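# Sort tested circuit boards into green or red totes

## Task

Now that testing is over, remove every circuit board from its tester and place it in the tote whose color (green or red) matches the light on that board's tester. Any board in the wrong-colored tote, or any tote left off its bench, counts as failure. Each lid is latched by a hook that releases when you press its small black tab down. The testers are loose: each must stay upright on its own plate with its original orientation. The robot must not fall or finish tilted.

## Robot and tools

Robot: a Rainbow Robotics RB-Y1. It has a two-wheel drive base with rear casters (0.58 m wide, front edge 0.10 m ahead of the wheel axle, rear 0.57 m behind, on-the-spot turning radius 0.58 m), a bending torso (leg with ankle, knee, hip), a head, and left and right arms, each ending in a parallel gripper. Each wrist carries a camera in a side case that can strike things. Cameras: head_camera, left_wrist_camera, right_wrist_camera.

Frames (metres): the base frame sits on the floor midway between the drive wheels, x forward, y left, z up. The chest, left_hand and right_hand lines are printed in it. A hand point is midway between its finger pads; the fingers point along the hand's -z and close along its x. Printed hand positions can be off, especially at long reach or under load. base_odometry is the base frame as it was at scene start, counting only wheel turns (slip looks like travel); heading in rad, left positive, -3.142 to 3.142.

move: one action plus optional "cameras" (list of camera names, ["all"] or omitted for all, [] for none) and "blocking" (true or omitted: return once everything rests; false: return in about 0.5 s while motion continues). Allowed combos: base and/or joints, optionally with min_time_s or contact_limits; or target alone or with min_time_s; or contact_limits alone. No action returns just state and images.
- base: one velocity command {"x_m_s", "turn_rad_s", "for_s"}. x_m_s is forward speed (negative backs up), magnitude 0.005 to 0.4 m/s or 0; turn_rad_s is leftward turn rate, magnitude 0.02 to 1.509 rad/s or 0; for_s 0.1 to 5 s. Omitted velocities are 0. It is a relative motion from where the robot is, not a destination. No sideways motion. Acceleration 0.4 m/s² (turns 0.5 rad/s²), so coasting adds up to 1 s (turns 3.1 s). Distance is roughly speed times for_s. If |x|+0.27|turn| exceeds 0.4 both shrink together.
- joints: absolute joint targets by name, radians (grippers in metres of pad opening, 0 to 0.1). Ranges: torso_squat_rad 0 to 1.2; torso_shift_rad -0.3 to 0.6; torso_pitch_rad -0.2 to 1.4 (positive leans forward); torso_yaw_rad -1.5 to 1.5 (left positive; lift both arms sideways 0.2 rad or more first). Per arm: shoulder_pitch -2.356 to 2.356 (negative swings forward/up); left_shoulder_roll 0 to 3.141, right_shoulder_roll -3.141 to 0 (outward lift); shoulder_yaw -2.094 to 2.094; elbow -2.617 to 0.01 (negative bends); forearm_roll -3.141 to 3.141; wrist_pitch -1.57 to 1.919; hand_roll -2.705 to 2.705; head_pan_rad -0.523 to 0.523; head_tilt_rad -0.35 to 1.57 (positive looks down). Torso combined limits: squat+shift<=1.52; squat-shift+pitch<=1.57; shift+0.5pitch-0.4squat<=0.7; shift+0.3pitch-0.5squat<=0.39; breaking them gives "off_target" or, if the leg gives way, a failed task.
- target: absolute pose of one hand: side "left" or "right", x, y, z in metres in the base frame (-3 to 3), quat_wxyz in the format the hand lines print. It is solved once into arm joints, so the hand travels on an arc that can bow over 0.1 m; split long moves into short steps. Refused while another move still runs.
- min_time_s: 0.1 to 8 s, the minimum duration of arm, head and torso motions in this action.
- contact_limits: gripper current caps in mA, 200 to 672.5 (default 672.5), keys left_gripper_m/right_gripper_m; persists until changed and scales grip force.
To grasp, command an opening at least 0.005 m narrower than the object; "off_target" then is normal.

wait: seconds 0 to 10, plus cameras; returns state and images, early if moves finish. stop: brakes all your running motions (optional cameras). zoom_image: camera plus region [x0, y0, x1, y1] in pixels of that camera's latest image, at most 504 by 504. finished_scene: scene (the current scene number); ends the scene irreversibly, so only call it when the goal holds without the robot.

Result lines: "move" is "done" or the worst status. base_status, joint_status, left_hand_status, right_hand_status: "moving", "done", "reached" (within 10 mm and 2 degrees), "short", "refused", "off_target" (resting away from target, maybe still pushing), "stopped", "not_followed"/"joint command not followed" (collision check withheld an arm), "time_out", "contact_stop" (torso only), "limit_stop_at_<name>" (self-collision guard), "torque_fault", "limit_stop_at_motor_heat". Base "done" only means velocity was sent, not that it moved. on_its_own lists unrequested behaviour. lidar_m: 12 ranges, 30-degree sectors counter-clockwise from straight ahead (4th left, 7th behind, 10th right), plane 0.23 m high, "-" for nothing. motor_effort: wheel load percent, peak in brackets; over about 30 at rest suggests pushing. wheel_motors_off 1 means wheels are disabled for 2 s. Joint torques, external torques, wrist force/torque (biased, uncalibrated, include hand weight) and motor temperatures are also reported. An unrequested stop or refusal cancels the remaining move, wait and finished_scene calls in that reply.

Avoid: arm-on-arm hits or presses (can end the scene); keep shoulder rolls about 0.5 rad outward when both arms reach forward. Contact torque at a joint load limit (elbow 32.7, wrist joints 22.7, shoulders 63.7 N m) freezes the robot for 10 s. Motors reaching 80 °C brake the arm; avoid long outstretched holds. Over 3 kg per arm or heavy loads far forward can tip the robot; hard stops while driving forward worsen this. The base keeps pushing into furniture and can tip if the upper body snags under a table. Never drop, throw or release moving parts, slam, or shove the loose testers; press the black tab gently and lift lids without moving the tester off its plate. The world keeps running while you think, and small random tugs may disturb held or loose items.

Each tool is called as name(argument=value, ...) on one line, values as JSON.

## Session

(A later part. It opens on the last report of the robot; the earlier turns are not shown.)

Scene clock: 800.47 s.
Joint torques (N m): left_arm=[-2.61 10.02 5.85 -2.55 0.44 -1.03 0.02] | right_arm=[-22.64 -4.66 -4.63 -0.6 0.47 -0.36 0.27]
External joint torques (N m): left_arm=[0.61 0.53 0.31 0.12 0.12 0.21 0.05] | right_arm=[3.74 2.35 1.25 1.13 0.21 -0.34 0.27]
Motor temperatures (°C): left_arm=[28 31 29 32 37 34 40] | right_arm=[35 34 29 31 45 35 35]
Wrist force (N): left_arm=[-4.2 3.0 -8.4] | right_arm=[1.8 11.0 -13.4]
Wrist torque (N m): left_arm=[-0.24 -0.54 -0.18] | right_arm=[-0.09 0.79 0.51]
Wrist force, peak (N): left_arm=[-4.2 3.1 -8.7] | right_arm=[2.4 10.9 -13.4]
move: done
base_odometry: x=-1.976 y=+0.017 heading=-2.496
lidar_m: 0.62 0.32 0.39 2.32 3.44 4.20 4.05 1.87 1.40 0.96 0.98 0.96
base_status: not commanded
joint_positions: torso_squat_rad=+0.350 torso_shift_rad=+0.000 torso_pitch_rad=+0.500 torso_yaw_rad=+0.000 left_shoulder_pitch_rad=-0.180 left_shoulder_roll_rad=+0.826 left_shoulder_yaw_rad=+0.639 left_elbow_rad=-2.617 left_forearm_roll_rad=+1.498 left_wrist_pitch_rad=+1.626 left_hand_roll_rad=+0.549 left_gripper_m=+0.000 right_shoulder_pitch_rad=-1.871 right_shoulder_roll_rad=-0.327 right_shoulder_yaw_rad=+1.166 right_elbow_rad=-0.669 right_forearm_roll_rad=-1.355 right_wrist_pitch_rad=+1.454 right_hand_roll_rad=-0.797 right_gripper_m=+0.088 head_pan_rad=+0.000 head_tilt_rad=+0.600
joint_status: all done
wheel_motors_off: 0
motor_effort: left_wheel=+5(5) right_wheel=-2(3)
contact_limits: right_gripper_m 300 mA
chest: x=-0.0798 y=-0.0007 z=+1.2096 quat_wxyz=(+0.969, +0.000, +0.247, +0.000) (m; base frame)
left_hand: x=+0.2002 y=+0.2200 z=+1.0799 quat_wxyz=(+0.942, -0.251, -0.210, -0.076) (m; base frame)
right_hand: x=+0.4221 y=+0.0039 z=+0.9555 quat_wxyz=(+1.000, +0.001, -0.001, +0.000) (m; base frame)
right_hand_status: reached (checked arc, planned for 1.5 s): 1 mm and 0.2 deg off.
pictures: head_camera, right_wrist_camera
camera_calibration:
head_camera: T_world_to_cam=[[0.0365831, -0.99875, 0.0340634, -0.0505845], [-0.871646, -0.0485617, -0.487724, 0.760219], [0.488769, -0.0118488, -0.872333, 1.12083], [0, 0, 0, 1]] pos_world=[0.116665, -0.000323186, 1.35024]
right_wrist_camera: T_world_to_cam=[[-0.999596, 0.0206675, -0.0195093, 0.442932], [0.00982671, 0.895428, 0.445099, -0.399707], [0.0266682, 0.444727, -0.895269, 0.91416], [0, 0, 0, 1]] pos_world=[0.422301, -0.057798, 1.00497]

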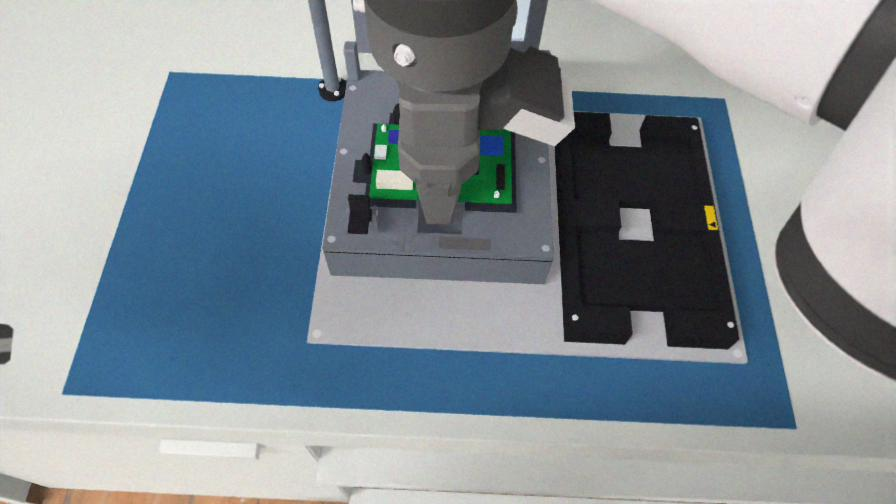

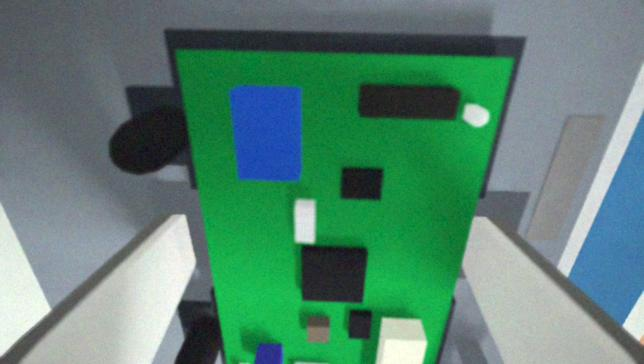

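move(target={"side":"right","x":0.4205,"y":0.004,"z":0.936,"quat_wxyz":[1,0,0,0]}, min_time_s=1.2, cameras=["right_wrist_camera"])

move(joints={"right_gripper_m":0.06}, cameras=[])

move(contact_limits={"right_gripper_m":580}, joints={"right_gripper_m":0.058}, cameras=["right_wrist_camera"])

move(target={"side":"right","x":0.4205,"y":0.004,"z":0.943,"quat_wxyz":[1,0,0,0]}, min_time_s=1.5, cameras=["head_camera","right_wrist_camera"])

zoom_image(camera="head_camera", region=[310, 60, 560, 250])

Scene clock: 811.67 s.
Joint torques (N m): left_arm=[-2.83 9.89 6.05 -2.6 0.38 -1.07 0.05] | right_arm=[-22.4 -4.07 -4.07 -0.5 0.38 -0.35 0.35]
External joint torques (N m): left_arm=[0.39 0.4 0.51 0.07 0.06 0.17 0.08] | right_arm=[3.86 2.69 1.35 1.24 0.13 -0.33 0.35]
Motor temperatures (°C): left_arm=[28 31 29 32 37 34 40] | right_arm=[36 34 29 31 45 35 35]
Wrist force (N): left_arm=[-4.3 3.0 -8.4] | right_arm=[2.2 10.7 -13.2]
Wrist torque (N m): left_arm=[-0.24 -0.53 -0.17] | right_arm=[-0.03 0.83 0.52]
Wrist force, peak (N): left_arm=[-4.5 3.3 -8.5] | right_arm=[2.3 11.1 -13.3]
move: done
base_odometry: x=-1.976 y=+0.017 heading=-2.496
lidar_m: 0.63 0.33 0.39 2.32 3.44 4.21 4.06 1.86 1.39 0.98 0.98 0.96
base_status: not commanded
joint_positions: torso_squat_rad=+0.350 torso_shift_rad=+0.000 torso_pitch_rad=+0.500 torso_yaw_rad=+0.000 left_shoulder_pitch_rad=-0.180 left_shoulder_roll_rad=+0.826 left_shoulder_yaw_rad=+0.639 left_elbow_rad=-2.617 left_forearm_roll_rad=+1.498 left_wrist_pitch_rad=+1.626 left_hand_roll_rad=+0.549 left_gripper_m=+0.000 right_shoulder_pitch_rad=-1.847 right_shoulder_roll_rad=-0.294 right_shoulder_yaw_rad=+1.176 right_elbow_rad=-0.616 right_forearm_roll_rad=-1.345 right_wrist_pitch_rad=+1.416 right_hand_roll_rad=-0.772 right_gripper_m=+0.088 head_pan_rad=+0.000 head_tilt_rad=+0.600
joint_status: all done
wheel_motors_off: 0
motor_effort: left_wheel=+3(5) right_wheel=+0(3)
contact_limits: right_gripper_m 300 mA
chest: x=-0.0798 y=-0.0007 z=+1.2096 quat_wxyz=(+0.969, +0.000, +0.247, +0.000) (m; base frame)
left_hand: x=+0.2002 y=+0.2200 z=+1.0799 quat_wxyz=(+0.942, -0.251, -0.210, -0.076) (m; base frame)
right_hand: x=+0.4207 y=+0.0040 z=+0.9365 quat_wxyz=(+1.000, +0.000, -0.001, +0.000) (m; base frame)
right_hand_status: reached (checked arc, planned for 1.2 s): 1 mm and 0.1 deg off.
pictures: right_wrist_camera
camera_calibration:
right_wrist_camera: T_world_to_cam=[[-0.999621, 0.0205628, -0.0183197, 0.440118], [0.0102735, 0.895619, 0.444703, -0.391138], [0.0255518, 0.444346, -0.895491, 0.897802], [0, 0, 0, 1]] pos_world=[0.421029, -0.0576743, 0.985976]

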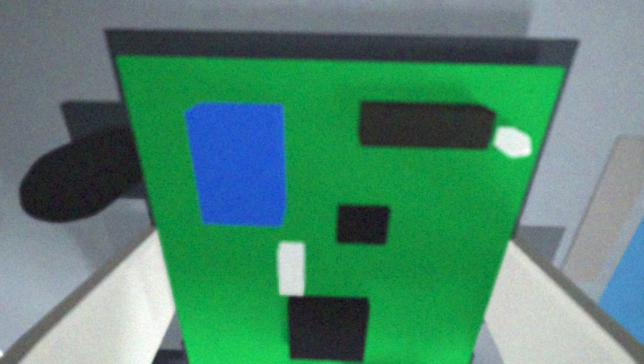

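Scene clock: 812.47 s.
Joint torques (N m): left_arm=[-2.74 10.04 5.92 -2.6 0.33 -1.16 0.04] | right_arm=[-22.68 -4.2 -4.03 -0.58 0.41 -0.33 0.31]
External joint torques (N m): left_arm=[0.48 0.55 0.38 0.07 0.02 0.09 0.07] | right_arm=[3.57 2.57 1.39 1.17 0.16 -0.31 0.31]
Motor temperatures (°C): left_arm=[28 31 29 32 37 34 40] | right_arm=[36 34 29 31 45 35 35]
Wrist force (N): left_arm=[-4.1 3.1 -8.1] | right_arm=[0.7 10.8 -12.5]
Wrist torque (N m): left_arm=[-0.25 -0.54 -0.17] | right_arm=[-0.09 0.79 0.38]
Wrist force, peak (N): left_arm=[-4.4 3.1 -8.6] | right_arm=[1.3 10.9 -13.5]
move: off_target
base_odometry: x=-1.976 y=+0.017 heading=-2.496
lidar_m: 0.62 0.32 0.38 2.32 3.44 4.20 4.05 1.86 1.39 0.96 0.98 0.96
base_status: not commanded
joint_positions: torso_squat_rad=+0.350 torso_shift_rad=+0.000 torso_pitch_rad=+0.500 torso_yaw_rad=+0.000 left_shoulder_pitch_rad=-0.180 left_shoulder_roll_rad=+0.826 left_shoulder_yaw_rad=+0.639 left_elbow_rad=-2.617 left_forearm_roll_rad=+1.498 left_wrist_pitch_rad=+1.626 left_hand_roll_rad=+0.549 left_gripper_m=+0.000 right_shoulder_pitch_rad=-1.847 right_shoulder_roll_rad=-0.294 right_shoulder_yaw_rad=+1.176 right_elbow_rad=-0.616 right_forearm_roll_rad=-1.345 right_wrist_pitch_rad=+1.416 right_hand_roll_rad=-0.772 right_gripper_m=+0.071 head_pan_rad=+0.000 head_tilt_rad=+0.600
joint_status: right_gripper_m off_target (ended at +0.071, target +0.060)
wheel_motors_off: 0
motor_effort: left_wheel=+4(5) right_wheel=-1(3)
contact_limits: right_gripper_m 300 mA
chest: x=-0.0798 y=-0.0007 z=+1.2096 quat_wxyz=(+0.969, +0.000, +0.247, +0.000) (m; base frame)
left_hand: x=+0.2002 y=+0.2200 z=+1.0799 quat_wxyz=(+0.942, -0.251, -0.210, -0.076) (m; base frame)
right_hand: x=+0.4207 y=+0.0040 z=+0.9365 quat_wxyz=(+1.000, +0.000, -0.001, +0.000) (m; base frame)
pictures: none
No camera images: "cameras" was empty.

Scene clock: 812.87 s.
Joint torques (N m): left_arm=[-2.7 10.07 5.94 -2.54 0.36 -1.09 0.09] | right_arm=[-22.48 -4.35 -3.91 -0.54 0.38 -0.32 0.41]
External joint torques (N m): left_arm=[0.53 0.57 0.4 0.13 0.05 0.16 0.12] | right_arm=[3.77 2.41 1.5 1.21 0.13 -0.3 0.4]
Motor temperatures (°C): left_arm=[28 31 29 32 37 34 40] | right_arm=[36 34 29 31 45 35 35]
Wrist force (N): left_arm=[-4.2 3.1 -8.1] | right_arm=[1.2 10.6 -12.0]
Wrist torque (N m): left_arm=[-0.24 -0.54 -0.19] | right_arm=[-0.07 0.79 0.42]
Wrist force, peak (N): left_arm=[-4.4 3.4 -8.5] | right_arm=[1.0 11.1 -13.3]
move: off_target
base_odometry: x=-1.976 y=+0.017 heading=-2.496
lidar_m: 0.62 0.32 0.39 2.33 3.43 4.22 4.05 1.86 1.39 0.96 0.98 0.96
base_status: not commanded
joint_positions: torso_squat_rad=+0.350 torso_shift_rad=+0.000 torso_pitch_rad=+0.500 torso_yaw_rad=+0.000 left_shoulder_pitch_rad=-0.180 left_shoulder_roll_rad=+0.826 left_shoulder_yaw_rad=+0.639 left_elbow_rad=-2.617 left_forearm_roll_rad=+1.498 left_wrist_pitch_rad=+1.626 left_hand_roll_rad=+0.549 left_gripper_m=+0.000 right_shoulder_pitch_rad=-1.847 right_shoulder_roll_rad=-0.294 right_shoulder_yaw_rad=+1.176 right_elbow_rad=-0.616 right_forearm_roll_rad=-1.345 right_wrist_pitch_rad=+1.416 right_hand_roll_rad=-0.772 right_gripper_m=+0.070 head_pan_rad=+0.000 head_tilt_rad=+0.600
joint_status: right_gripper_m off_target (ended at +0.070, target +0.058)
wheel_motors_off: 0
motor_effort: left_wheel=+3(5) right_wheel=-1(2)
contact_limits: right_gripper_m 580 mA
chest: x=-0.0798 y=-0.0007 z=+1.2096 quat_wxyz=(+0.969, +0.000, +0.247, +0.000) (m; base frame)
left_hand: x=+0.2002 y=+0.2200 z=+1.0799 quat_wxyz=(+0.942, -0.251, -0.210, -0.076) (m; base frame)
right_hand: x=+0.4207 y=+0.0040 z=+0.9365 quat_wxyz=(+1.000, +0.000, -0.001, +0.000) (m; base frame)
pictures: right_wrist_camera
camera_calibration:
right_wrist_camera: T_world_to_cam=[[-0.999621, 0.0205591, -0.0182967, 0.440087], [0.0102805, 0.89562, 0.444701, -0.391138], [0.0255295, 0.444344, -0.895492, 0.897801], [0, 0, 0, 1]] pos_world=[0.421021, -0.0576693, 0.985966]

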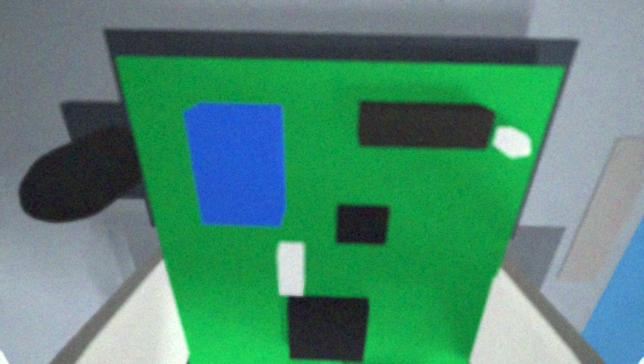

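Scene clock: 814.70 s.
Joint torques (N m): left_arm=[-2.56 10.15 5.8 -2.57 0.37 -1.11 0.03] | right_arm=[-25.86 -8.09 -7.06 -1.97 -0.28 0.21 -0.39]
External joint torques (N m): left_arm=[0.66 0.66 0.26 0.1 0.06 0.13 0.06] | right_arm=[0.43 -1.25 -1.47 -0.23 -0.53 0.22 -0.39]
Motor temperatures (°C): left_arm=[28 31 29 32 37 34 40] | right_arm=[36 34 29 31 45 35 35]
Wrist force (N): left_arm=[-4.1 3.1 -8.4] | right_arm=[2.4 11.0 -13.4]
Wrist torque (N m): left_arm=[-0.25 -0.52 -0.18] | right_arm=[-0.07 0.85 0.52]
Wrist force, peak (N): left_arm=[-4.5 3.1 -8.6] | right_arm=[5.3 10.4 -16.6]
move: done
base_odometry: x=-1.976 y=+0.017 heading=-2.496
lidar_m: 0.62 0.32 0.39 2.32 3.44 4.21 4.05 1.86 1.39 0.97 0.99 0.97
base_status: not commanded
joint_positions: torso_squat_rad=+0.350 torso_shift_rad=+0.000 torso_pitch_rad=+0.500 torso_yaw_rad=+0.000 left_shoulder_pitch_rad=-0.180 left_shoulder_roll_rad=+0.826 left_shoulder_yaw_rad=+0.639 left_elbow_rad=-2.617 left_forearm_roll_rad=+1.498 left_wrist_pitch_rad=+1.626 left_hand_roll_rad=+0.549 left_gripper_m=+0.000 right_shoulder_pitch_rad=-1.855 right_shoulder_roll_rad=-0.305 right_shoulder_yaw_rad=+1.173 right_elbow_rad=-0.636 right_forearm_roll_rad=-1.349 right_wrist_pitch_rad=+1.431 right_hand_roll_rad=-0.781 right_gripper_m=+0.070 head_pan_rad=+0.000 head_tilt_rad=+0.600
joint_status: all done
wheel_motors_off: 0
motor_effort: left_wheel=+4(5) right_wheel=-1(3)
contact_limits: right_gripper_m 580 mA
chest: x=-0.0798 y=-0.0007 z=+1.2096 quat_wxyz=(+0.969, +0.000, +0.247, +0.000) (m; base frame)
left_hand: x=+0.2002 y=+0.2200 z=+1.0799 quat_wxyz=(+0.942, -0.251, -0.210, -0.076) (m; base frame)
right_hand: x=+0.4205 y=+0.0041 z=+0.9428 quat_wxyz=(+1.000, +0.000, +0.000, +0.000) (m; base frame)
right_hand_status: reached (checked arc, planned for 1.5 s): 0 mm and 0.0 deg off.
pictures: head_camera, right_wrist_camera
camera_calibration:
head_camera: T_world_to_cam=[[0.0365831, -0.99875, 0.0340632, -0.0505845], [-0.871649, -0.0485616, -0.487719, 0.760217], [0.488764, -0.0118489, -0.872336, 1.12083], [0, 0, 0, 1]] pos_world=[0.116671, -0.000323244, 1.35024]
right_wrist_camera: T_world_to_cam=[[-0.999666, 0.0198302, -0.0165759, 0.438371], [0.0104233, 0.896197, 0.443533, -0.392971], [0.0236506, 0.443213, -0.896105, 0.904784], [0, 0, 0, 1]] pos_world=[0.420922, -0.0575255, 0.992343]

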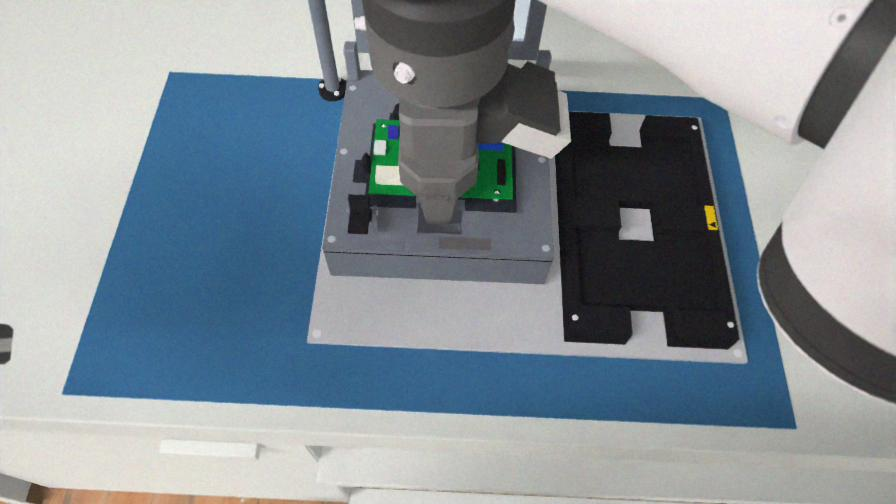

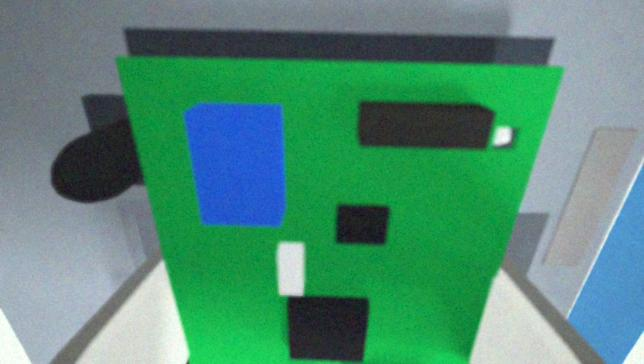

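Scaled by 2.016 from the camera's 896x504 image, which has a finer 1280x720 frame.

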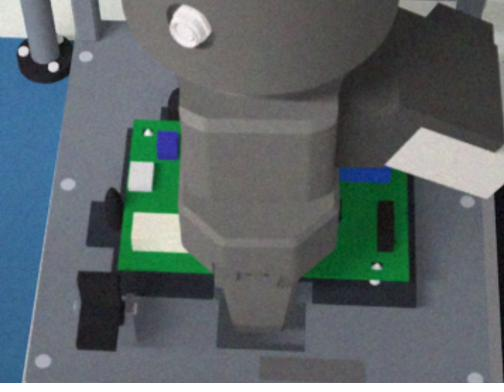

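move(target={"side":"right","x":0.4205,"y":0.004,"z":0.965,"quat_wxyz":[1,0,0,0]}, min_time_s=1.5, cameras=["head_camera"])

move(target={"side":"right","x":0.4205,"y":0.004,"z":1.03,"quat_wxyz":[1,0,0,0]}, min_time_s=1.5, cameras=[])

move(target={"side":"right","x":0.37,"y":-0.10,"z":1.12,"quat_wxyz":[0.9976,0,-0.07,0]}, min_time_s=1.5, cameras=["head_camera"])

move(base={"x_m_s":-0.25,"for_s":2.9}, cameras=[])

move(target={"side":"right","x":0.30,"y":-0.20,"z":1.12,"quat_wxyz":[0.9976,0,-0.07,0]}, min_time_s=1.5, cameras=[])

move(base={"turn_rad_s":0.7,"for_s":3.35}, joints={"head_tilt_rad":0.0}, cameras=["head_camera","right_wrist_camera"])

Scene clock: 829.07 s.
Joint torques (N m): left_arm=[-2.6 9.98 5.9 -2.64 0.4 -1.11 -0.07] | right_arm=[-25.86 -7.85 -7.08 -1.83 -0.3 0.19 -0.35]
External joint torques (N m): left_arm=[0.62 0.48 0.36 0.03 0.08 0.14 -0.04] | right_arm=[0.52 -0.75 -0.9 -0.12 -0.55 0.21 -0.35]
Motor temperatures (°C): left_arm=[28 31 29 32 37 34 40] | right_arm=[36 34 29 31 45 35 35]
Wrist force (N): left_arm=[-4.4 3.1 -8.4] | right_arm=[2.3 10.7 -13.5]
Wrist torque (N m): left_arm=[-0.25 -0.54 -0.17] | right_arm=[-0.05 0.85 0.54]
Wrist force, peak (N): left_arm=[-4.4 3.2 -8.6] | right_arm=[1.9 11.1 -13.8]
move: done
base_odometry: x=-1.976 y=+0.017 heading=-2.496
lidar_m: 0.61 0.31 0.39 2.32 3.43 4.21 4.06 1.86 1.39 0.96 0.98 0.96
base_status: not commanded
joint_positions: torso_squat_rad=+0.350 torso_shift_rad=+0.000 torso_pitch_rad=+0.500 torso_yaw_rad=+0.000 left_shoulder_pitch_rad=-0.180 left_shoulder_roll_rad=+0.826 left_shoulder_yaw_rad=+0.639 left_elbow_rad=-2.617 left_forearm_roll_rad=+1.498 left_wrist_pitch_rad=+1.626 left_hand_roll_rad=+0.549 left_gripper_m=+0.000 right_shoulder_pitch_rad=-1.881 right_shoulder_roll_rad=-0.345 right_shoulder_yaw_rad=+1.162 right_elbow_rad=-0.706 right_forearm_roll_rad=-1.361 right_wrist_pitch_rad=+1.477 right_hand_roll_rad=-0.816 right_gripper_m=+0.070 head_pan_rad=+0.000 head_tilt_rad=+0.600
joint_status: all done
wheel_motors_off: 0
motor_effort: left_wheel=+5(5) right_wheel=-1(2)
contact_limits: right_gripper_m 580 mA
chest: x=-0.0798 y=-0.0007 z=+1.2096 quat_wxyz=(+0.969, +0.000, +0.247, +0.000) (m; base frame)
left_hand: x=+0.2002 y=+0.2200 z=+1.0799 quat_wxyz=(+0.942, -0.251, -0.210, -0.076) (m; base frame)
right_hand: x=+0.4204 y=+0.0041 z=+0.9649 quat_wxyz=(+1.000, +0.000, +0.000, +0.000) (m; base frame)
right_hand_status: reached (checked arc, planned for 1.5 s): 0 mm and 0.0 deg off.
pictures: head_camera
camera_calibration:
head_camera: T_world_to_cam=[[0.0365831, -0.99875, 0.0340633, -0.0505845], [-0.871649, -0.0485617, -0.487719, 0.760217], [0.488763, -0.011849, -0.872336, 1.12083], [0, 0, 0, 1]] pos_world=[0.116672, -0.000323145, 1.35024]

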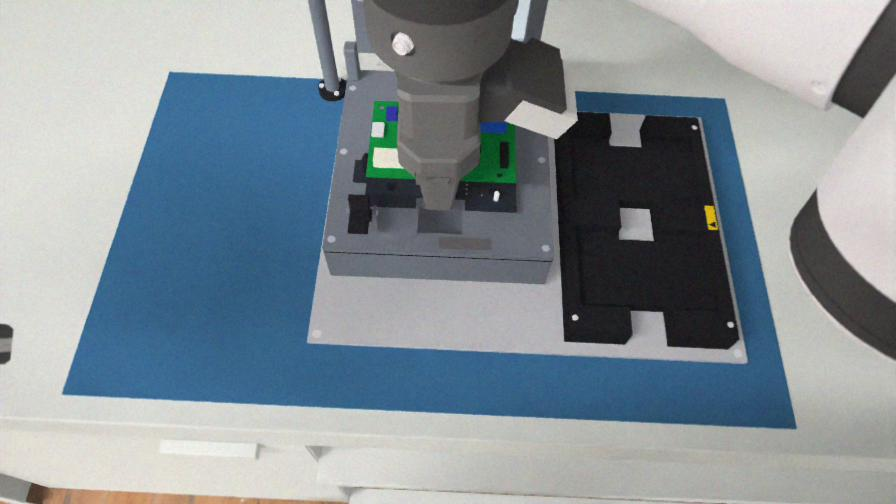

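Scene clock: 830.90 s.
Joint torques (N m): left_arm=[-2.65 9.87 5.84 -2.61 0.4 -1.13 0] | right_arm=[-25.6 -8.82 -7.98 -1.8 -0.35 0.16 -0.31]
External joint torques (N m): left_arm=[0.57 0.38 0.3 0.07 0.09 0.12 0.03] | right_arm=[0.95 -1.06 -1.06 -0.28 -0.6 0.17 -0.31]
Motor temperatures (°C): left_arm=[28 31 29 32 37 34 40] | right_arm=[36 34 29 31 45 35 35]
Wrist force (N): left_arm=[-4.1 3.0 -8.3] | right_arm=[2.1 10.8 -13.6]
Wrist torque (N m): left_arm=[-0.26 -0.53 -0.17] | right_arm=[-0.06 0.83 0.52]
Wrist force, peak (N): left_arm=[-4.3 3.3 -8.5] | right_arm=[2.2 10.9 -14.2]
move: done
base_odometry: x=-1.976 y=+0.017 heading=-2.496
lidar_m: 0.63 0.32 0.39 2.32 3.44 4.21 4.05 1.85 1.39 0.97 0.98 0.97
base_status: not commanded
joint_positions: torso_squat_rad=+0.350 torso_shift_rad=+0.000 torso_pitch_rad=+0.500 torso_yaw_rad=+0.000 left_shoulder_pitch_rad=-0.180 left_shoulder_roll_rad=+0.826 left_shoulder_yaw_rad=+0.639 left_elbow_rad=-2.617 left_forearm_roll_rad=+1.498 left_wrist_pitch_rad=+1.626 left_hand_roll_rad=+0.549 left_gripper_m=+0.000 right_shoulder_pitch_rad=-1.976 right_shoulder_roll_rad=-0.414 right_shoulder_yaw_rad=+1.121 right_elbow_rad=-0.795 right_forearm_roll_rad=-1.407 right_wrist_pitch_rad=+1.603 right_hand_roll_rad=-0.860 right_gripper_m=+0.070 head_pan_rad=+0.000 head_tilt_rad=+0.600
joint_status: all done
wheel_motors_off: 0
motor_effort: left_wheel=+3(5) right_wheel=-1(3)
contact_limits: right_gripper_m 580 mA
chest: x=-0.0798 y=-0.0007 z=+1.2096 quat_wxyz=(+0.969, +0.000, +0.247, +0.000) (m; base frame)
left_hand: x=+0.2002 y=+0.2200 z=+1.0799 quat_wxyz=(+0.942, -0.251, -0.210, -0.076) (m; base frame)
right_hand: x=+0.4206 y=+0.0040 z=+1.0298 quat_wxyz=(+1.000, -0.001, +0.001, +0.000) (m; base frame)
right_hand_status: reached (checked arc, planned for 1.5 s): 0 mm and 0.1 deg off.
pictures: none
No camera images: "cameras" was empty.

Scene clock: 832.73 s.
Joint torques (N m): left_arm=[-2.61 9.9 5.99 -2.56 0.35 -1.08 -0.03] | right_arm=[-18.98 -6.69 -10.94 -0.31 0.02 -0.23 -0.13]
External joint torques (N m): left_arm=[0.61 0.41 0.45 0.11 0.04 0.17 0] | right_arm=[2.95 0.84 -0.24 -0.38 -0.47 -0.12 -0.14]
Motor temperatures (°C): left_arm=[28 31 29 32 37 34 40] | right_arm=[36 34 29 31 45 35 35]
Wrist force (N): left_arm=[-4.4 3.4 -8.5] | right_arm=[1.3 11.0 -13.6]
Wrist torque (N m): left_arm=[-0.29 -0.55 -0.18] | right_arm=[-0.08 0.79 0.54]
Wrist force, peak (N): left_arm=[-4.3 3.2 -8.8] | right_arm=[2.2 11.0 -14.1]
move: done
base_odometry: x=-1.976 y=+0.017 heading=-2.496
lidar_m: 0.62 0.32 0.39 2.33 3.43 4.21 4.05 1.86 1.39 0.96 0.98 0.95
base_status: not commanded
joint_positions: torso_squat_rad=+0.350 torso_shift_rad=+0.000 torso_pitch_rad=+0.500 torso_yaw_rad=+0.000 left_shoulder_pitch_rad=-0.180 left_shoulder_roll_rad=+0.826 left_shoulder_yaw_rad=+0.639 left_elbow_rad=-2.617 left_forearm_roll_rad=+1.498 left_wrist_pitch_rad=+1.626 left_hand_roll_rad=+0.549 left_gripper_m=+0.000 right_shoulder_pitch_rad=-1.909 right_shoulder_roll_rad=-0.977 right_shoulder_yaw_rad=+1.005 right_elbow_rad=-1.663 right_forearm_roll_rad=-1.493 right_wrist_pitch_rad=+1.727 right_hand_roll_rad=-1.169 right_gripper_m=+0.070 head_pan_rad=+0.000 head_tilt_rad=+0.600
joint_status: all done
wheel_motors_off: 0
motor_effort: left_wheel=+3(5) right_wheel=-1(3)
contact_limits: right_gripper_m 580 mA
chest: x=-0.0798 y=-0.0007 z=+1.2096 quat_wxyz=(+0.969, +0.000, +0.247, +0.000) (m; base frame)
left_hand: x=+0.2002 y=+0.2200 z=+1.0799 quat_wxyz=(+0.942, -0.251, -0.210, -0.077) (m; base frame)
right_hand: x=+0.3698 y=-0.0999 z=+1.1206 quat_wxyz=(+0.998, -0.001, -0.069, +0.000) (m; base frame)
right_hand_status: reached (checked arc, planned for 1.5 s): 1 mm and 0.2 deg off.
pictures: head_camera
camera_calibration:
head_camera: T_world_to_cam=[[0.0365638, -0.998753, 0.0339986, -0.0505503], [-0.87165, -0.0485132, -0.487722, 0.760218], [0.488763, -0.011802, -0.872337, 1.12083], [0, 0, 0, 1]] pos_world=[0.116672, -0.000378611, 1.35024]

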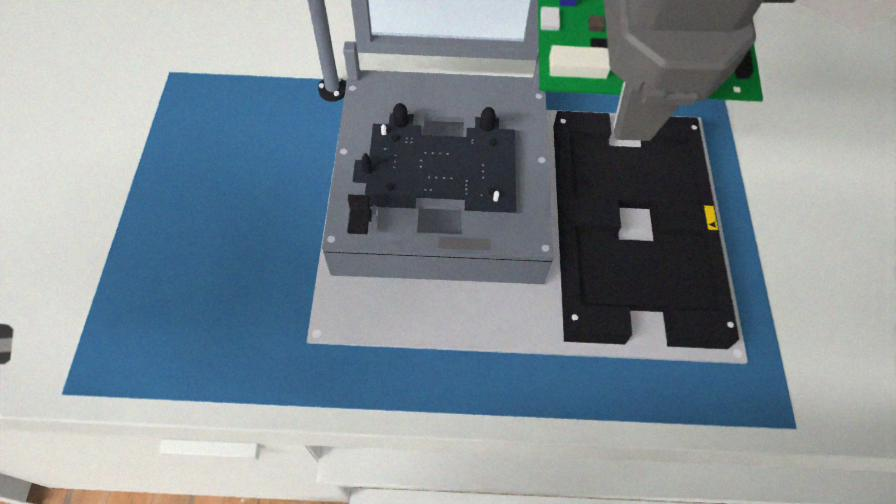

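Scene clock: 836.83 s.
Joint torques (N m): left_arm=[-2.63 9.99 5.95 -2.61 0.47 -1.14 0.01] | right_arm=[-19.69 -6.49 -10.6 0.12 0.08 -0.2 -0.02]
External joint torques (N m): left_arm=[0.6 0.49 0.41 0.06 0.15 0.11 0.04] | right_arm=[2.23 1.04 0.1 0.05 -0.41 -0.09 -0.03]
Motor temperatures (°C): left_arm=[28 31 29 32 37 34 40] | right_arm=[36 34 29 31 45 35 35]
Wrist force (N): left_arm=[-4.0 2.9 -8.2] | right_arm=[1.3 10.7 -14.1]
Wrist torque (N m): left_arm=[-0.23 -0.52 -0.18] | right_arm=[-0.06 0.79 0.53]
Wrist force, peak (N): left_arm=[-4.3 3.1 -8.6] | right_arm=[1.3 11.2 -14.1]
move: done
base_odometry: x=-1.397 y=+0.453 heading=-2.496
lidar_m: 1.00 1.03 1.56 3.31 3.46 3.41 3.33 1.84 1.37 1.33 1.36 1.34
base_status: done (sent for 2.9 of 2.9 s)
joint_positions: torso_squat_rad=+0.350 torso_shift_rad=+0.000 torso_pitch_rad=+0.500 torso_yaw_rad=+0.000 left_shoulder_pitch_rad=-0.180 left_shoulder_roll_rad=+0.826 left_shoulder_yaw_rad=+0.639 left_elbow_rad=-2.617 left_forearm_roll_rad=+1.498 left_wrist_pitch_rad=+1.626 left_hand_roll_rad=+0.549 left_gripper_m=+0.000 right_shoulder_pitch_rad=-1.909 right_shoulder_roll_rad=-0.977 right_shoulder_yaw_rad=+1.005 right_elbow_rad=-1.663 right_forearm_roll_rad=-1.493 right_wrist_pitch_rad=+1.727 right_hand_roll_rad=-1.169 right_gripper_m=+0.070 head_pan_rad=+0.000 head_tilt_rad=+0.600
joint_status: not commanded
wheel_motors_off: 0
motor_effort: left_wheel=+6(30) right_wheel=-1(23)
contact_limits: right_gripper_m 580 mA
chest: x=-0.0797 y=-0.0007 z=+1.2096 quat_wxyz=(+0.969, +0.000, +0.247, +0.000) (m; base frame)
left_hand: x=+0.2002 y=+0.2200 z=+1.0799 quat_wxyz=(+0.942, -0.251, -0.210, -0.076) (m; base frame)
right_hand: x=+0.3698 y=-0.0999 z=+1.1205 quat_wxyz=(+0.998, -0.001, -0.069, +0.000) (m; base frame)
pictures: none
No camera images: "cameras" was empty.

Scene clock: 838.67 s.
Joint torques (N m): left_arm=[-2.65 9.97 5.8 -2.51 0.4 -1.13 0.02] | right_arm=[-13.31 -8.55 -11.05 1 0.09 -0.31 -0.29]
External joint torques (N m): left_arm=[0.57 0.47 0.26 0.16 0.08 0.12 0.05] | right_arm=[2.5 -0.21 -0.8 -0.43 -0.41 -0.21 -0.3]
Motor temperatures (°C): left_arm=[28 31 29 32 37 34 40] | right_arm=[36 34 29 31 45 35 35]
Wrist force (N): left_arm=[-4.2 3.1 -8.2] | right_arm=[1.4 10.5 -13.5]
Wrist torque (N m): left_arm=[-0.26 -0.54 -0.19] | right_arm=[-0.03 0.81 0.53]
Wrist force, peak (N): left_arm=[-4.2 3.2 -8.7] | right_arm=[1.3 11.0 -13.9]
move: done
base_odometry: x=-1.397 y=+0.453 heading=-2.496
lidar_m: 1.02 1.04 1.56 3.31 3.46 3.40 3.32 1.83 1.37 1.33 1.36 1.33
base_status: not commanded
joint_positions: torso_squat_rad=+0.350 torso_shift_rad=+0.000 torso_pitch_rad=+0.500 torso_yaw_rad=+0.000 left_shoulder_pitch_rad=-0.180 left_shoulder_roll_rad=+0.826 left_shoulder_yaw_rad=+0.639 left_elbow_rad=-2.617 left_forearm_roll_rad=+1.498 left_wrist_pitch_rad=+1.626 left_hand_roll_rad=+0.549 left_gripper_m=+0.000 right_shoulder_pitch_rad=-1.723 right_shoulder_roll_rad=-1.418 right_shoulder_yaw_rad=+0.902 right_elbow_rad=-2.106 right_forearm_roll_rad=-1.623 right_wrist_pitch_rad=+1.647 right_hand_roll_rad=-1.181 right_gripper_m=+0.070 head_pan_rad=+0.000 head_tilt_rad=+0.600
joint_status: all done
wheel_motors_off: 0
motor_effort: left_wheel=+5(5) right_wheel=+0(3)
contact_limits: right_gripper_m 580 mA
chest: x=-0.0797 y=-0.0007 z=+1.2096 quat_wxyz=(+0.969, +0.000, +0.247, +0.000) (m; base frame)
left_hand: x=+0.2002 y=+0.2200 z=+1.0799 quat_wxyz=(+0.942, -0.251, -0.210, -0.076) (m; base frame)
right_hand: x=+0.3000 y=-0.1998 z=+1.1204 quat_wxyz=(+0.998, -0.003, -0.070, +0.000) (m; base frame)
right_hand_status: reached (checked arc, planned for 1.5 s): 0 mm and 0.4 deg off.
pictures: none
No camera images: "cameras" was empty.

Scene clock: 843.70 s.
Joint torques (N m): left_arm=[-2.83 9.91 5.95 -2.65 0.42 -1.11 -0.01] | right_arm=[-13.29 -8.51 -10.74 1.09 0.03 -0.4 -0.31]
External joint torques (N m): left_arm=[0.39 0.41 0.41 0.02 0.11 0.14 0.02] | right_arm=[2.52 -0.17 -0.49 -0.33 -0.47 -0.3 -0.31]
Motor temperatures (°C): left_arm=[28 31 29 32 37 34 40] | right_arm=[36 34 29 31 45 35 35]
Wrist force (N): left_arm=[-4.3 3.2 -8.6] | right_arm=[1.3 10.9 -13.8]
Wrist torque (N m): left_arm=[-0.26 -0.53 -0.18] | right_arm=[-0.08 0.79 0.53]
Wrist force, peak (N): left_arm=[-3.9 3.4 -8.7] | right_arm=[1.3 11.2 -14.2]
move: done
base_odometry: x=-1.397 y=+0.453 heading=-0.140
lidar_m: 3.82 3.40 2.52 1.51 1.32 1.32 1.33 1.66 1.03 1.16 2.55 3.31
base_status: done (sent for 3.37 of 3.37 s)
joint_positions: torso_squat_rad=+0.350 torso_shift_rad=+0.000 torso_pitch_rad=+0.500 torso_yaw_rad=+0.000 left_shoulder_pitch_rad=-0.180 left_shoulder_roll_rad=+0.826 left_shoulder_yaw_rad=+0.639 left_elbow_rad=-2.617 left_forearm_roll_rad=+1.498 left_wrist_pitch_rad=+1.626 left_hand_roll_rad=+0.549 left_gripper_m=+0.000 right_shoulder_pitch_rad=-1.723 right_shoulder_roll_rad=-1.418 right_shoulder_yaw_rad=+0.902 right_elbow_rad=-2.106 right_forearm_roll_rad=-1.623 right_wrist_pitch_rad=+1.647 right_hand_roll_rad=-1.181 right_gripper_m=+0.070 head_pan_rad=+0.000 head_tilt_rad=+0.000
joint_status: all done
wheel_motors_off: 0
motor_effort: left_wheel=+1(27) right_wheel=+2(25)
contact_limits: right_gripper_m 580 mA
chest: x=-0.0797 y=-0.0007 z=+1.2096 quat_wxyz=(+0.969, +0.000, +0.247, +0.000) (m; base frame)
left_hand: x=+0.2002 y=+0.2200 z=+1.0799 quat_wxyz=(+0.942, -0.251, -0.210, -0.076) (m; base frame)
right_hand: x=+0.3000 y=-0.1998 z=+1.1204 quat_wxyz=(+0.998, -0.003, -0.070, +0.000) (m; base frame)
pictures: head_camera, right_wrist_camera
camera_calibration:
head_camera: T_world_to_cam=[[0.0104421, -0.998761, 0.048652, -0.0697498], [-0.444132, -0.0482246, -0.894663, 1.30451], [0.895901, -0.0122657, -0.444085, 0.517661], [0, 0, 0, 1]] pos_world=[0.116329, -0.000404641, 1.40037]
right_wrist_camera: T_world_to_cam=[[-0.987612, 0.0192744, -0.155728, 0.477039], [-0.0511203, 0.898766, 0.435439, -0.259788], [0.148356, 0.438005, -0.886646, 1.10812], [0, 0, 0, 1]] pos_world=[0.293452, -0.26107, 1.16992]

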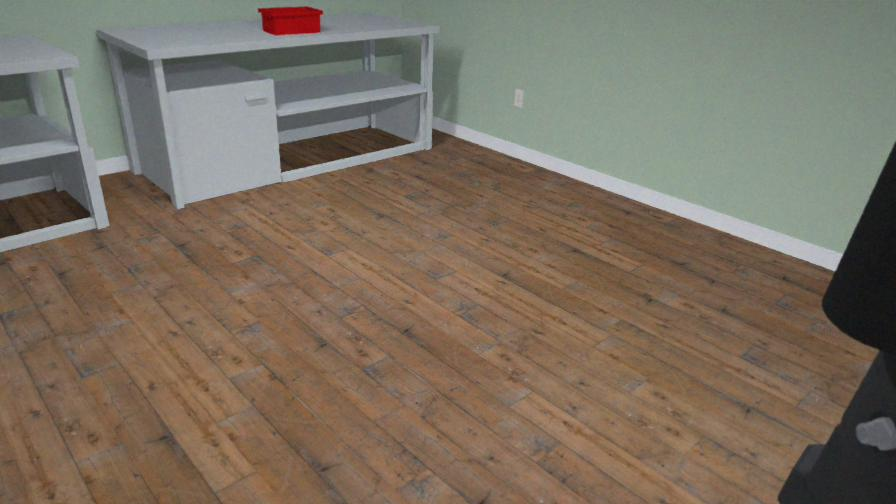

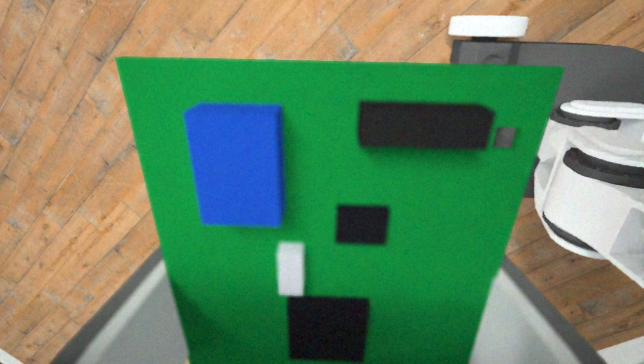

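move(base={"x_m_s": 0.4, "for_s": 4.5}, cameras=[])

move(base={"x_m_s": 0.4, "for_s": 2.9}, cameras=["head_camera"])

Scene clock: 867.63 s.
Joint torques (N m): left_arm=[-2.82 9.64 5.86 -2.62 0.47 -1.05 0.03] | right_arm=[-13.76 -8.43 -10.15 1.23 0.15 -0.33 -0.31]
External joint torques (N m): left_arm=[0.4 0.15 0.32 0.05 0.16 0.19 0.06] | right_arm=[2.04 -0.09 0.1 -0.19 -0.36 -0.23 -0.32]
Motor temperatures (°C): left_arm=[28 31 29 32 37 34 40] | right_arm=[36 34 29 31 45 35 35]
Wrist force (N): left_arm=[-4.2 3.0 -8.2] | right_arm=[1.1 10.9 -13.6]
Wrist torque (N m): left_arm=[-0.25 -0.55 -0.18] | right_arm=[-0.08 0.78 0.54]
Wrist force, peak (N): left_arm=[-4.5 3.3 -8.5] | right_arm=[1.5 11.1 -14.2]
move: done
base_odometry: x=+0.385 y=+0.203 heading=-0.140
lidar_m: 2.44 2.01 2.04 2.53 2.55 2.57 3.00 2.30 2.61 2.38 2.07 2.08
base_status: done (sent for 4.5 of 4.5 s)
joint_positions: torso_squat_rad=+0.350 torso_shift_rad=+0.000 torso_pitch_rad=+0.500 torso_yaw_rad=+0.000 left_shoulder_pitch_rad=-0.180 left_shoulder_roll_rad=+0.826 left_shoulder_yaw_rad=+0.639 left_elbow_rad=-2.617 left_forearm_roll_rad=+1.498 left_wrist_pitch_rad=+1.626 left_hand_roll_rad=+0.549 left_gripper_m=+0.000 right_shoulder_pitch_rad=-1.723 right_shoulder_roll_rad=-1.418 right_shoulder_yaw_rad=+0.902 right_elbow_rad=-2.106 right_forearm_roll_rad=-1.623 right_wrist_pitch_rad=+1.647 right_hand_roll_rad=-1.181 right_gripper_m=+0.070 head_pan_rad=+0.000 head_tilt_rad=+0.000
joint_status: not commanded
wheel_motors_off: 0
motor_effort: left_wheel=+1(27) right_wheel=-2(29)
contact_limits: right_gripper_m 580 mA
chest: x=-0.0797 y=-0.0007 z=+1.2096 quat_wxyz=(+0.969, +0.000, +0.247, +0.000) (m; base frame)
left_hand: x=+0.2002 y=+0.2200 z=+1.0798 quat_wxyz=(+0.942, -0.251, -0.210, -0.076) (m; base frame)
right_hand: x=+0.3000 y=-0.1998 z=+1.1204 quat_wxyz=(+0.998, -0.003, -0.070, +0.000) (m; base frame)
pictures: none
No camera images: "cameras" was empty.

Scene clock: 872.10 s.
Joint torques (N m): left_arm=[-2.6 9.85 6.06 -2.62 0.5 -1.09 0.04] | right_arm=[-13.87 -8.16 -10.21 1.44 0.21 -0.28 -0.33]
External joint torques (N m): left_arm=[0.62 0.35 0.52 0.05 0.19 0.15 0.07] | right_arm=[1.93 0.17 0.04 0.02 -0.29 -0.18 -0.34]
Motor temperatures (°C): left_arm=[28 31 29 32 37 34 40] | right_arm=[35 34 29 31 45 35 35]
Wrist force (N): left_arm=[-4.3 2.9 -8.3] | right_arm=[1.1 11.0 -13.7]
Wrist torque (N m): left_arm=[-0.22 -0.54 -0.18] | right_arm=[-0.09 0.78 0.55]
Wrist force, peak (N): left_arm=[-4.0 3.4 -8.7] | right_arm=[1.5 10.8 -14.2]
move: done
base_odometry: x=+1.534 y=+0.041 heading=-0.139
lidar_m: 1.45 1.84 1.21 1.41 2.62 3.36 3.59 3.27 2.45 1.45 1.27 1.27
base_status: done (sent for 2.9 of 2.9 s)
joint_positions: torso_squat_rad=+0.350 torso_shift_rad=+0.000 torso_pitch_rad=+0.500 torso_yaw_rad=+0.000 left_shoulder_pitch_rad=-0.180 left_shoulder_roll_rad=+0.826 left_shoulder_yaw_rad=+0.639 left_elbow_rad=-2.617 left_forearm_roll_rad=+1.498 left_wrist_pitch_rad=+1.626 left_hand_roll_rad=+0.549 left_gripper_m=+0.000 right_shoulder_pitch_rad=-1.723 right_shoulder_roll_rad=-1.418 right_shoulder_yaw_rad=+0.902 right_elbow_rad=-2.106 right_forearm_roll_rad=-1.623 right_wrist_pitch_rad=+1.647 right_hand_roll_rad=-1.181 right_gripper_m=+0.070 head_pan_rad=+0.000 head_tilt_rad=+0.000
joint_status: not commanded
wheel_motors_off: 0
motor_effort: left_wheel=+0(25) right_wheel=-2(19)
contact_limits: right_gripper_m 580 mA
chest: x=-0.0797 y=-0.0007 z=+1.2096 quat_wxyz=(+0.969, +0.000, +0.247, +0.000) (m; base frame)
left_hand: x=+0.2002 y=+0.2200 z=+1.0798 quat_wxyz=(+0.942, -0.251, -0.210, -0.076) (m; base frame)
right_hand: x=+0.3000 y=-0.1998 z=+1.1204 quat_wxyz=(+0.998, -0.003, -0.070, +0.000) (m; base frame)
pictures: head_camera
camera_calibration:
head_camera: T_world_to_cam=[[0.0104451, -0.998761, 0.0486515, -0.0697486], [-0.444182, -0.0482247, -0.894638, 1.30448], [0.895876, -0.0122656, -0.444136, 0.517692], [0, 0, 0, 1]] pos_world=[0.116366, -0.000404495, 1.40035]

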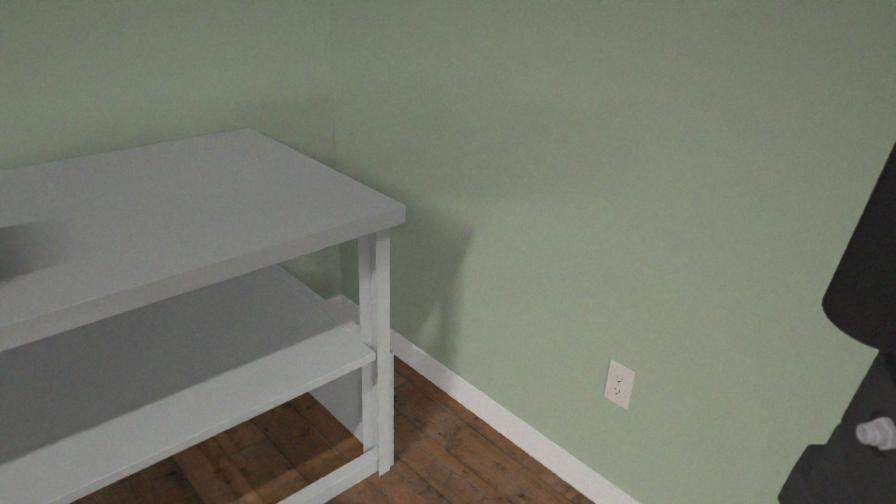

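move(base={"turn_rad_s": 0.5, "for_s": 1.387}, cameras=["head_camera"])

Scene clock: 891.67 s.
Joint torques (N m): left_arm=[-2.69 9.73 5.95 -2.62 0.47 -1.02 -0.02] | right_arm=[-14.07 -8.58 -10.22 1.3 0.13 -0.32 -0.35]
External joint torques (N m): left_arm=[0.53 0.24 0.41 0.05 0.16 0.23 0.01] | right_arm=[1.73 -0.25 0.03 -0.12 -0.38 -0.22 -0.36]
Motor temperatures (°C): left_arm=[28 31 29 32 37 34 40] | right_arm=[35 34 29 31 45 35 35]
Wrist force (N): left_arm=[-4.3 3.0 -8.4] | right_arm=[1.2 10.9 -13.7]
Wrist torque (N m): left_arm=[-0.23 -0.55 -0.19] | right_arm=[-0.08 0.79 0.54]
Wrist force, peak (N): left_arm=[-4.2 3.3 -8.7] | right_arm=[1.4 11.1 -14.1]
move: done
base_odometry: x=+1.534 y=+0.041 heading=+0.560
lidar_m: 1.21 1.22 1.67 3.32 3.43 3.33 3.21 1.94 1.36 1.28 1.31 1.44
base_status: done (sent for 1.4 of 1.4 s)
joint_positions: torso_squat_rad=+0.350 torso_shift_rad=+0.000 torso_pitch_rad=+0.500 torso_yaw_rad=+0.000 left_shoulder_pitch_rad=-0.180 left_shoulder_roll_rad=+0.826 left_shoulder_yaw_rad=+0.639 left_elbow_rad=-2.617 left_forearm_roll_rad=+1.498 left_wrist_pitch_rad=+1.626 left_hand_roll_rad=+0.549 left_gripper_m=+0.000 right_shoulder_pitch_rad=-1.723 right_shoulder_roll_rad=-1.418 right_shoulder_yaw_rad=+0.902 right_elbow_rad=-2.106 right_forearm_roll_rad=-1.623 right_wrist_pitch_rad=+1.647 right_hand_roll_rad=-1.181 right_gripper_m=+0.070 head_pan_rad=+0.000 head_tilt_rad=+0.000
joint_status: not commanded
wheel_motors_off: 0
motor_effort: left_wheel=-1(25) right_wheel=+3(23)
contact_limits: right_gripper_m 580 mA
chest: x=-0.0797 y=-0.0007 z=+1.2096 quat_wxyz=(+0.969, +0.000, +0.247, +0.000) (m; base frame)
left_hand: x=+0.2002 y=+0.2200 z=+1.0798 quat_wxyz=(+0.942, -0.251, -0.210, -0.076) (m; base frame)
right_hand: x=+0.3000 y=-0.1998 z=+1.1204 quat_wxyz=(+0.998, -0.003, -0.070, +0.000) (m; base frame)
pictures: head_camera
camera_calibration:
head_camera: T_world_to_cam=[[0.0104432, -0.998761, 0.048655, -0.0697519], [-0.444184, -0.048227, -0.894636, 1.30447], [0.895875, -0.0122689, -0.444138, 0.517692], [0, 0, 0, 1]] pos_world=[0.116369, -0.000403147, 1.40035]

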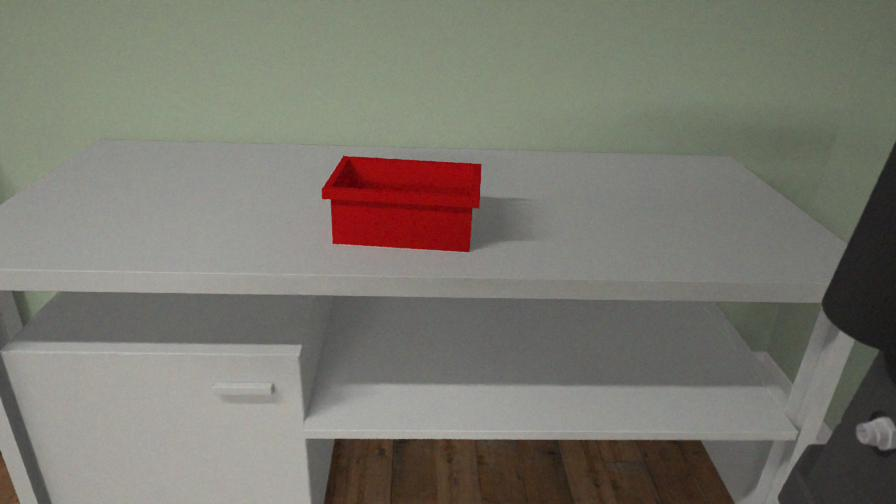

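move(base={"turn_rad_s": 0.1, "for_s": 0.4}, cameras=[])

move(base={"x_m_s": 0.25, "for_s": 3.2}, joints={"head_tilt_rad": 0.6}, cameras=["head_camera"])

Scene clock: 899.90 s.
Joint torques (N m): left_arm=[-2.73 9.57 5.87 -2.64 0.48 -1.07 -0.02] | right_arm=[-14.11 -8.42 -10.15 1.3 0.03 -0.31 -0.39]
External joint torques (N m): left_arm=[0.49 0.07 0.32 0.03 0.17 0.18 0.01] | right_arm=[1.69 -0.08 0.11 -0.12 -0.47 -0.22 -0.4]
Motor temperatures (°C): left_arm=[28 31 29 32 37 34 40] | right_arm=[35 34 29 31 45 35 35]
Wrist force (N): left_arm=[-4.1 3.2 -8.3] | right_arm=[1.3 10.9 -13.7]
Wrist torque (N m): left_arm=[-0.25 -0.53 -0.18] | right_arm=[-0.06 0.81 0.53]
Wrist force, peak (N): left_arm=[-4.4 3.2 -8.6] | right_arm=[1.2 11.1 -14.0]
move: done
base_odometry: x=+1.534 y=+0.041 heading=+0.600
lidar_m: 1.21 1.24 1.67 3.31 3.46 3.32 3.22 1.87 1.34 1.28 1.32 1.46
base_status: done (sent for 0.4 of 0.4 s)
joint_positions: torso_squat_rad=+0.350 torso_shift_rad=+0.000 torso_pitch_rad=+0.500 torso_yaw_rad=+0.000 left_shoulder_pitch_rad=-0.180 left_shoulder_roll_rad=+0.826 left_shoulder_yaw_rad=+0.639 left_elbow_rad=-2.617 left_forearm_roll_rad=+1.498 left_wrist_pitch_rad=+1.626 left_hand_roll_rad=+0.549 left_gripper_m=+0.000 right_shoulder_pitch_rad=-1.723 right_shoulder_roll_rad=-1.418 right_shoulder_yaw_rad=+0.902 right_elbow_rad=-2.106 right_forearm_roll_rad=-1.623 right_wrist_pitch_rad=+1.647 right_hand_roll_rad=-1.181 right_gripper_m=+0.070 head_pan_rad=+0.000 head_tilt_rad=+0.000
joint_status: not commanded
wheel_motors_off: 0
motor_effort: left_wheel=+0(20) right_wheel=+4(25)
contact_limits: right_gripper_m 580 mA
chest: x=-0.0797 y=-0.0007 z=+1.2096 quat_wxyz=(+0.969, +0.000, +0.247, +0.000) (m; base frame)
left_hand: x=+0.2002 y=+0.2200 z=+1.0798 quat_wxyz=(+0.942, -0.251, -0.210, -0.076) (m; base frame)
right_hand: x=+0.3000 y=-0.1998 z=+1.1204 quat_wxyz=(+0.998, -0.003, -0.070, +0.000) (m; base frame)
pictures: none
No camera images: "cameras" was empty.

Scene clock: 904.17 s.
Joint torques (N m): left_arm=[-2.65 9.67 5.91 -2.45 0.45 -1.11 0.08] | right_arm=[-14.21 -8.33 -10.09 1.45 0.11 -0.4 -0.34]
External joint torques (N m): left_arm=[0.57 0.18 0.37 0.22 0.14 0.13 0.11] | right_arm=[1.6 0.01 0.17 0.02 -0.39 -0.31 -0.35]
Motor temperatures (°C): left_arm=[28 31 29 32 37 34 40] | right_arm=[35 34 29 31 45 35 35]
Wrist force (N): left_arm=[-4.2 2.9 -8.5] | right_arm=[1.2 10.9 -13.3]
Wrist torque (N m): left_arm=[-0.23 -0.56 -0.19] | right_arm=[-0.06 0.79 0.54]
Wrist force, peak (N): left_arm=[-4.5 3.2 -8.5] | right_arm=[1.1 11.3 -14.0]
move: done
base_odometry: x=+2.194 y=+0.493 heading=+0.600
lidar_m: 0.96 0.46 0.55 1.30 3.48 4.09 4.01 1.84 1.32 1.26 0.94 1.09
base_status: done (sent for 3.2 of 3.2 s)
joint_positions: torso_squat_rad=+0.350 torso_shift_rad=+0.000 torso_pitch_rad=+0.500 torso_yaw_rad=+0.000 left_shoulder_pitch_rad=-0.180 left_shoulder_roll_rad=+0.826 left_shoulder_yaw_rad=+0.639 left_elbow_rad=-2.617 left_forearm_roll_rad=+1.498 left_wrist_pitch_rad=+1.626 left_hand_roll_rad=+0.549 left_gripper_m=+0.000 right_shoulder_pitch_rad=-1.723 right_shoulder_roll_rad=-1.418 right_shoulder_yaw_rad=+0.902 right_elbow_rad=-2.106 right_forearm_roll_rad=-1.623 right_wrist_pitch_rad=+1.647 right_hand_roll_rad=-1.181 right_gripper_m=+0.070 head_pan_rad=+0.000 head_tilt_rad=+0.600
joint_status: all done
wheel_motors_off: 0
motor_effort: left_wheel=-1(27) right_wheel=-3(29)
contact_limits: right_gripper_m 580 mA
chest: x=-0.0797 y=-0.0007 z=+1.2096 quat_wxyz=(+0.969, +0.000, +0.247, +0.000) (m; base frame)
left_hand: x=+0.2002 y=+0.2200 z=+1.0798 quat_wxyz=(+0.942, -0.251, -0.210, -0.076) (m; base frame)
right_hand: x=+0.3000 y=-0.1998 z=+1.1204 quat_wxyz=(+0.998, -0.003, -0.070, +0.000) (m; base frame)
pictures: head_camera
camera_calibration:
head_camera: T_world_to_cam=[[0.0365716, -0.998752, 0.0340285, -0.0505728], [-0.871715, -0.048533, -0.487603, 0.760122], [0.488646, -0.0118307, -0.872402, 1.12085], [0, 0, 0, 1]] pos_world=[0.11676, -0.000358138, 1.35019]

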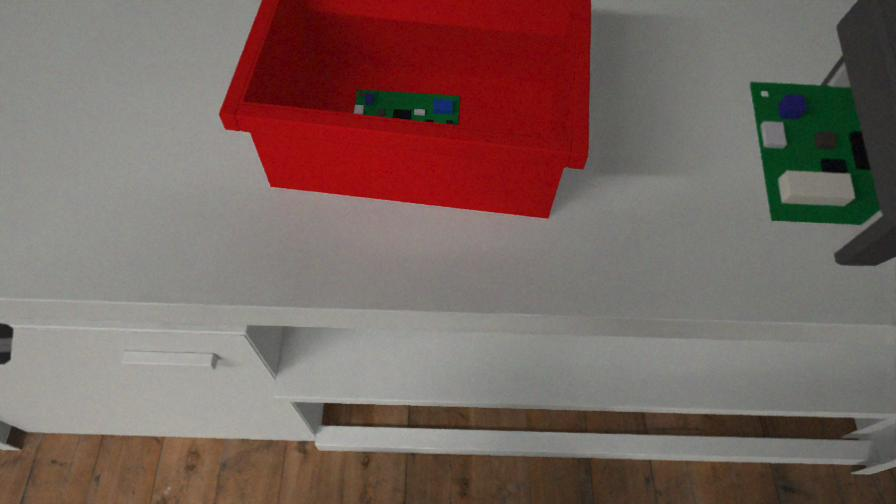

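move(base={"turn_rad_s": -0.1, "for_s": 0.7}, cameras=[])

move(base={"x_m_s": 0.1, "for_s": 0.87}, cameras=["head_camera"])

Scene clock: 917.77 s.
Joint torques (N m): left_arm=[-2.84 9.49 5.97 -2.53 0.53 -1.02 0.02] | right_arm=[-14.14 -8.26 -10.15 1.35 0.09 -0.25 -0.33]
External joint torques (N m): left_arm=[0.38 0 0.43 0.14 0.22 0.23 0.05] | right_arm=[1.66 0.08 0.1 -0.07 -0.42 -0.15 -0.34]
Motor temperatures (°C): left_arm=[28 31 29 32 37 34 40] | right_arm=[35 34 29 31 45 35 35]
Wrist force (N): left_arm=[-4.1 3.2 -8.4] | right_arm=[1.1 10.8 -13.7]
Wrist torque (N m): left_arm=[-0.25 -0.52 -0.19] | right_arm=[-0.05 0.76 0.55]
Wrist force, peak (N): left_arm=[-4.3 3.3 -8.7] | right_arm=[1.2 11.2 -14.1]
move: done
base_odometry: x=+2.194 y=+0.493 heading=+0.531
lidar_m: 1.05 0.46 0.51 1.26 3.41 4.21 4.01 1.98 1.35 1.26 0.93 1.11
base_status: done (sent for 0.7 of 0.7 s)
joint_positions: torso_squat_rad=+0.350 torso_shift_rad=+0.000 torso_pitch_rad=+0.500 torso_yaw_rad=+0.000 left_shoulder_pitch_rad=-0.180 left_shoulder_roll_rad=+0.826 left_shoulder_yaw_rad=+0.639 left_elbow_rad=-2.617 left_forearm_roll_rad=+1.498 left_wrist_pitch_rad=+1.626 left_hand_roll_rad=+0.549 left_gripper_m=+0.000 right_shoulder_pitch_rad=-1.723 right_shoulder_roll_rad=-1.418 right_shoulder_yaw_rad=+0.902 right_elbow_rad=-2.106 right_forearm_roll_rad=-1.623 right_wrist_pitch_rad=+1.647 right_hand_roll_rad=-1.181 right_gripper_m=+0.070 head_pan_rad=+0.000 head_tilt_rad=+0.600
joint_status: not commanded
wheel_motors_off: 0
motor_effort: left_wheel=+1(23) right_wheel=-6(22)
contact_limits: right_gripper_m 580 mA
chest: x=-0.0797 y=-0.0007 z=+1.2096 quat_wxyz=(+0.969, +0.000, +0.247, +0.000) (m; base frame)
left_hand: x=+0.2002 y=+0.2200 z=+1.0798 quat_wxyz=(+0.942, -0.251, -0.210, -0.076) (m; base frame)
right_hand: x=+0.3000 y=-0.1998 z=+1.1204 quat_wxyz=(+0.998, -0.003, -0.070, +0.000) (m; base frame)
pictures: none
No camera images: "cameras" was empty.

Scene clock: 919.17 s.
Joint torques (N m): left_arm=[-2.89 9.65 5.83 -2.72 0.49 -1.16 0.01] | right_arm=[-14.31 -7.99 -10 1.3 0.18 -0.34 -0.37]
External joint torques (N m): left_arm=[0.33 0.16 0.29 -0.05 0.18 0.09 0.04] | right_arm=[1.49 0.35 0.25 -0.12 -0.32 -0.24 -0.38]
Motor temperatures (°C): left_arm=[28 31 29 32 37 34 40] | right_arm=[35 34 29 31 45 35 35]
Wrist force (N): left_arm=[-4.4 3.4 -8.2] | right_arm=[1.4 10.9 -13.7]
Wrist torque (N m): left_arm=[-0.29 -0.55 -0.19] | right_arm=[-0.05 0.79 0.54]
Wrist force, peak (N): left_arm=[-4.3 3.0 -8.7] | right_arm=[1.3 11.0 -14.0]
move: done
base_odometry: x=+2.269 y=+0.537 heading=+0.530
lidar_m: 0.95 0.39 0.41 0.87 3.41 4.30 4.09 1.97 1.35 1.26 0.89 1.03
base_status: done (sent for 0.87 of 0.87 s)
joint_positions: torso_squat_rad=+0.350 torso_shift_rad=+0.000 torso_pitch_rad=+0.500 torso_yaw_rad=+0.000 left_shoulder_pitch_rad=-0.180 left_shoulder_roll_rad=+0.826 left_shoulder_yaw_rad=+0.639 left_elbow_rad=-2.617 left_forearm_roll_rad=+1.498 left_wrist_pitch_rad=+1.626 left_hand_roll_rad=+0.549 left_gripper_m=+0.000 right_shoulder_pitch_rad=-1.723 right_shoulder_roll_rad=-1.418 right_shoulder_yaw_rad=+0.902 right_elbow_rad=-2.106 right_forearm_roll_rad=-1.623 right_wrist_pitch_rad=+1.647 right_hand_roll_rad=-1.181 right_gripper_m=+0.070 head_pan_rad=+0.000 head_tilt_rad=+0.600
joint_status: not commanded
wheel_motors_off: 0
motor_effort: left_wheel=-3(25) right_wheel=+0(27)
contact_limits: right_gripper_m 580 mA
chest: x=-0.0796 y=-0.0007 z=+1.2096 quat_wxyz=(+0.969, +0.000, +0.247, +0.000) (m; base frame)
left_hand: x=+0.2003 y=+0.2200 z=+1.0798 quat_wxyz=(+0.942, -0.251, -0.210, -0.076) (m; base frame)
right_hand: x=+0.3000 y=-0.1998 z=+1.1203 quat_wxyz=(+0.998, -0.003, -0.069, +0.000) (m; base frame)
pictures: head_camera
camera_calibration:
head_camera: T_world_to_cam=[[0.0365857, -0.998751, 0.0340279, -0.0505683], [-0.871773, -0.0485436, -0.487499, 0.76005], [0.488542, -0.0118291, -0.87246, 1.12087], [0, 0, 0, 1]] pos_world=[0.11685, -0.000350635, 1.35016]

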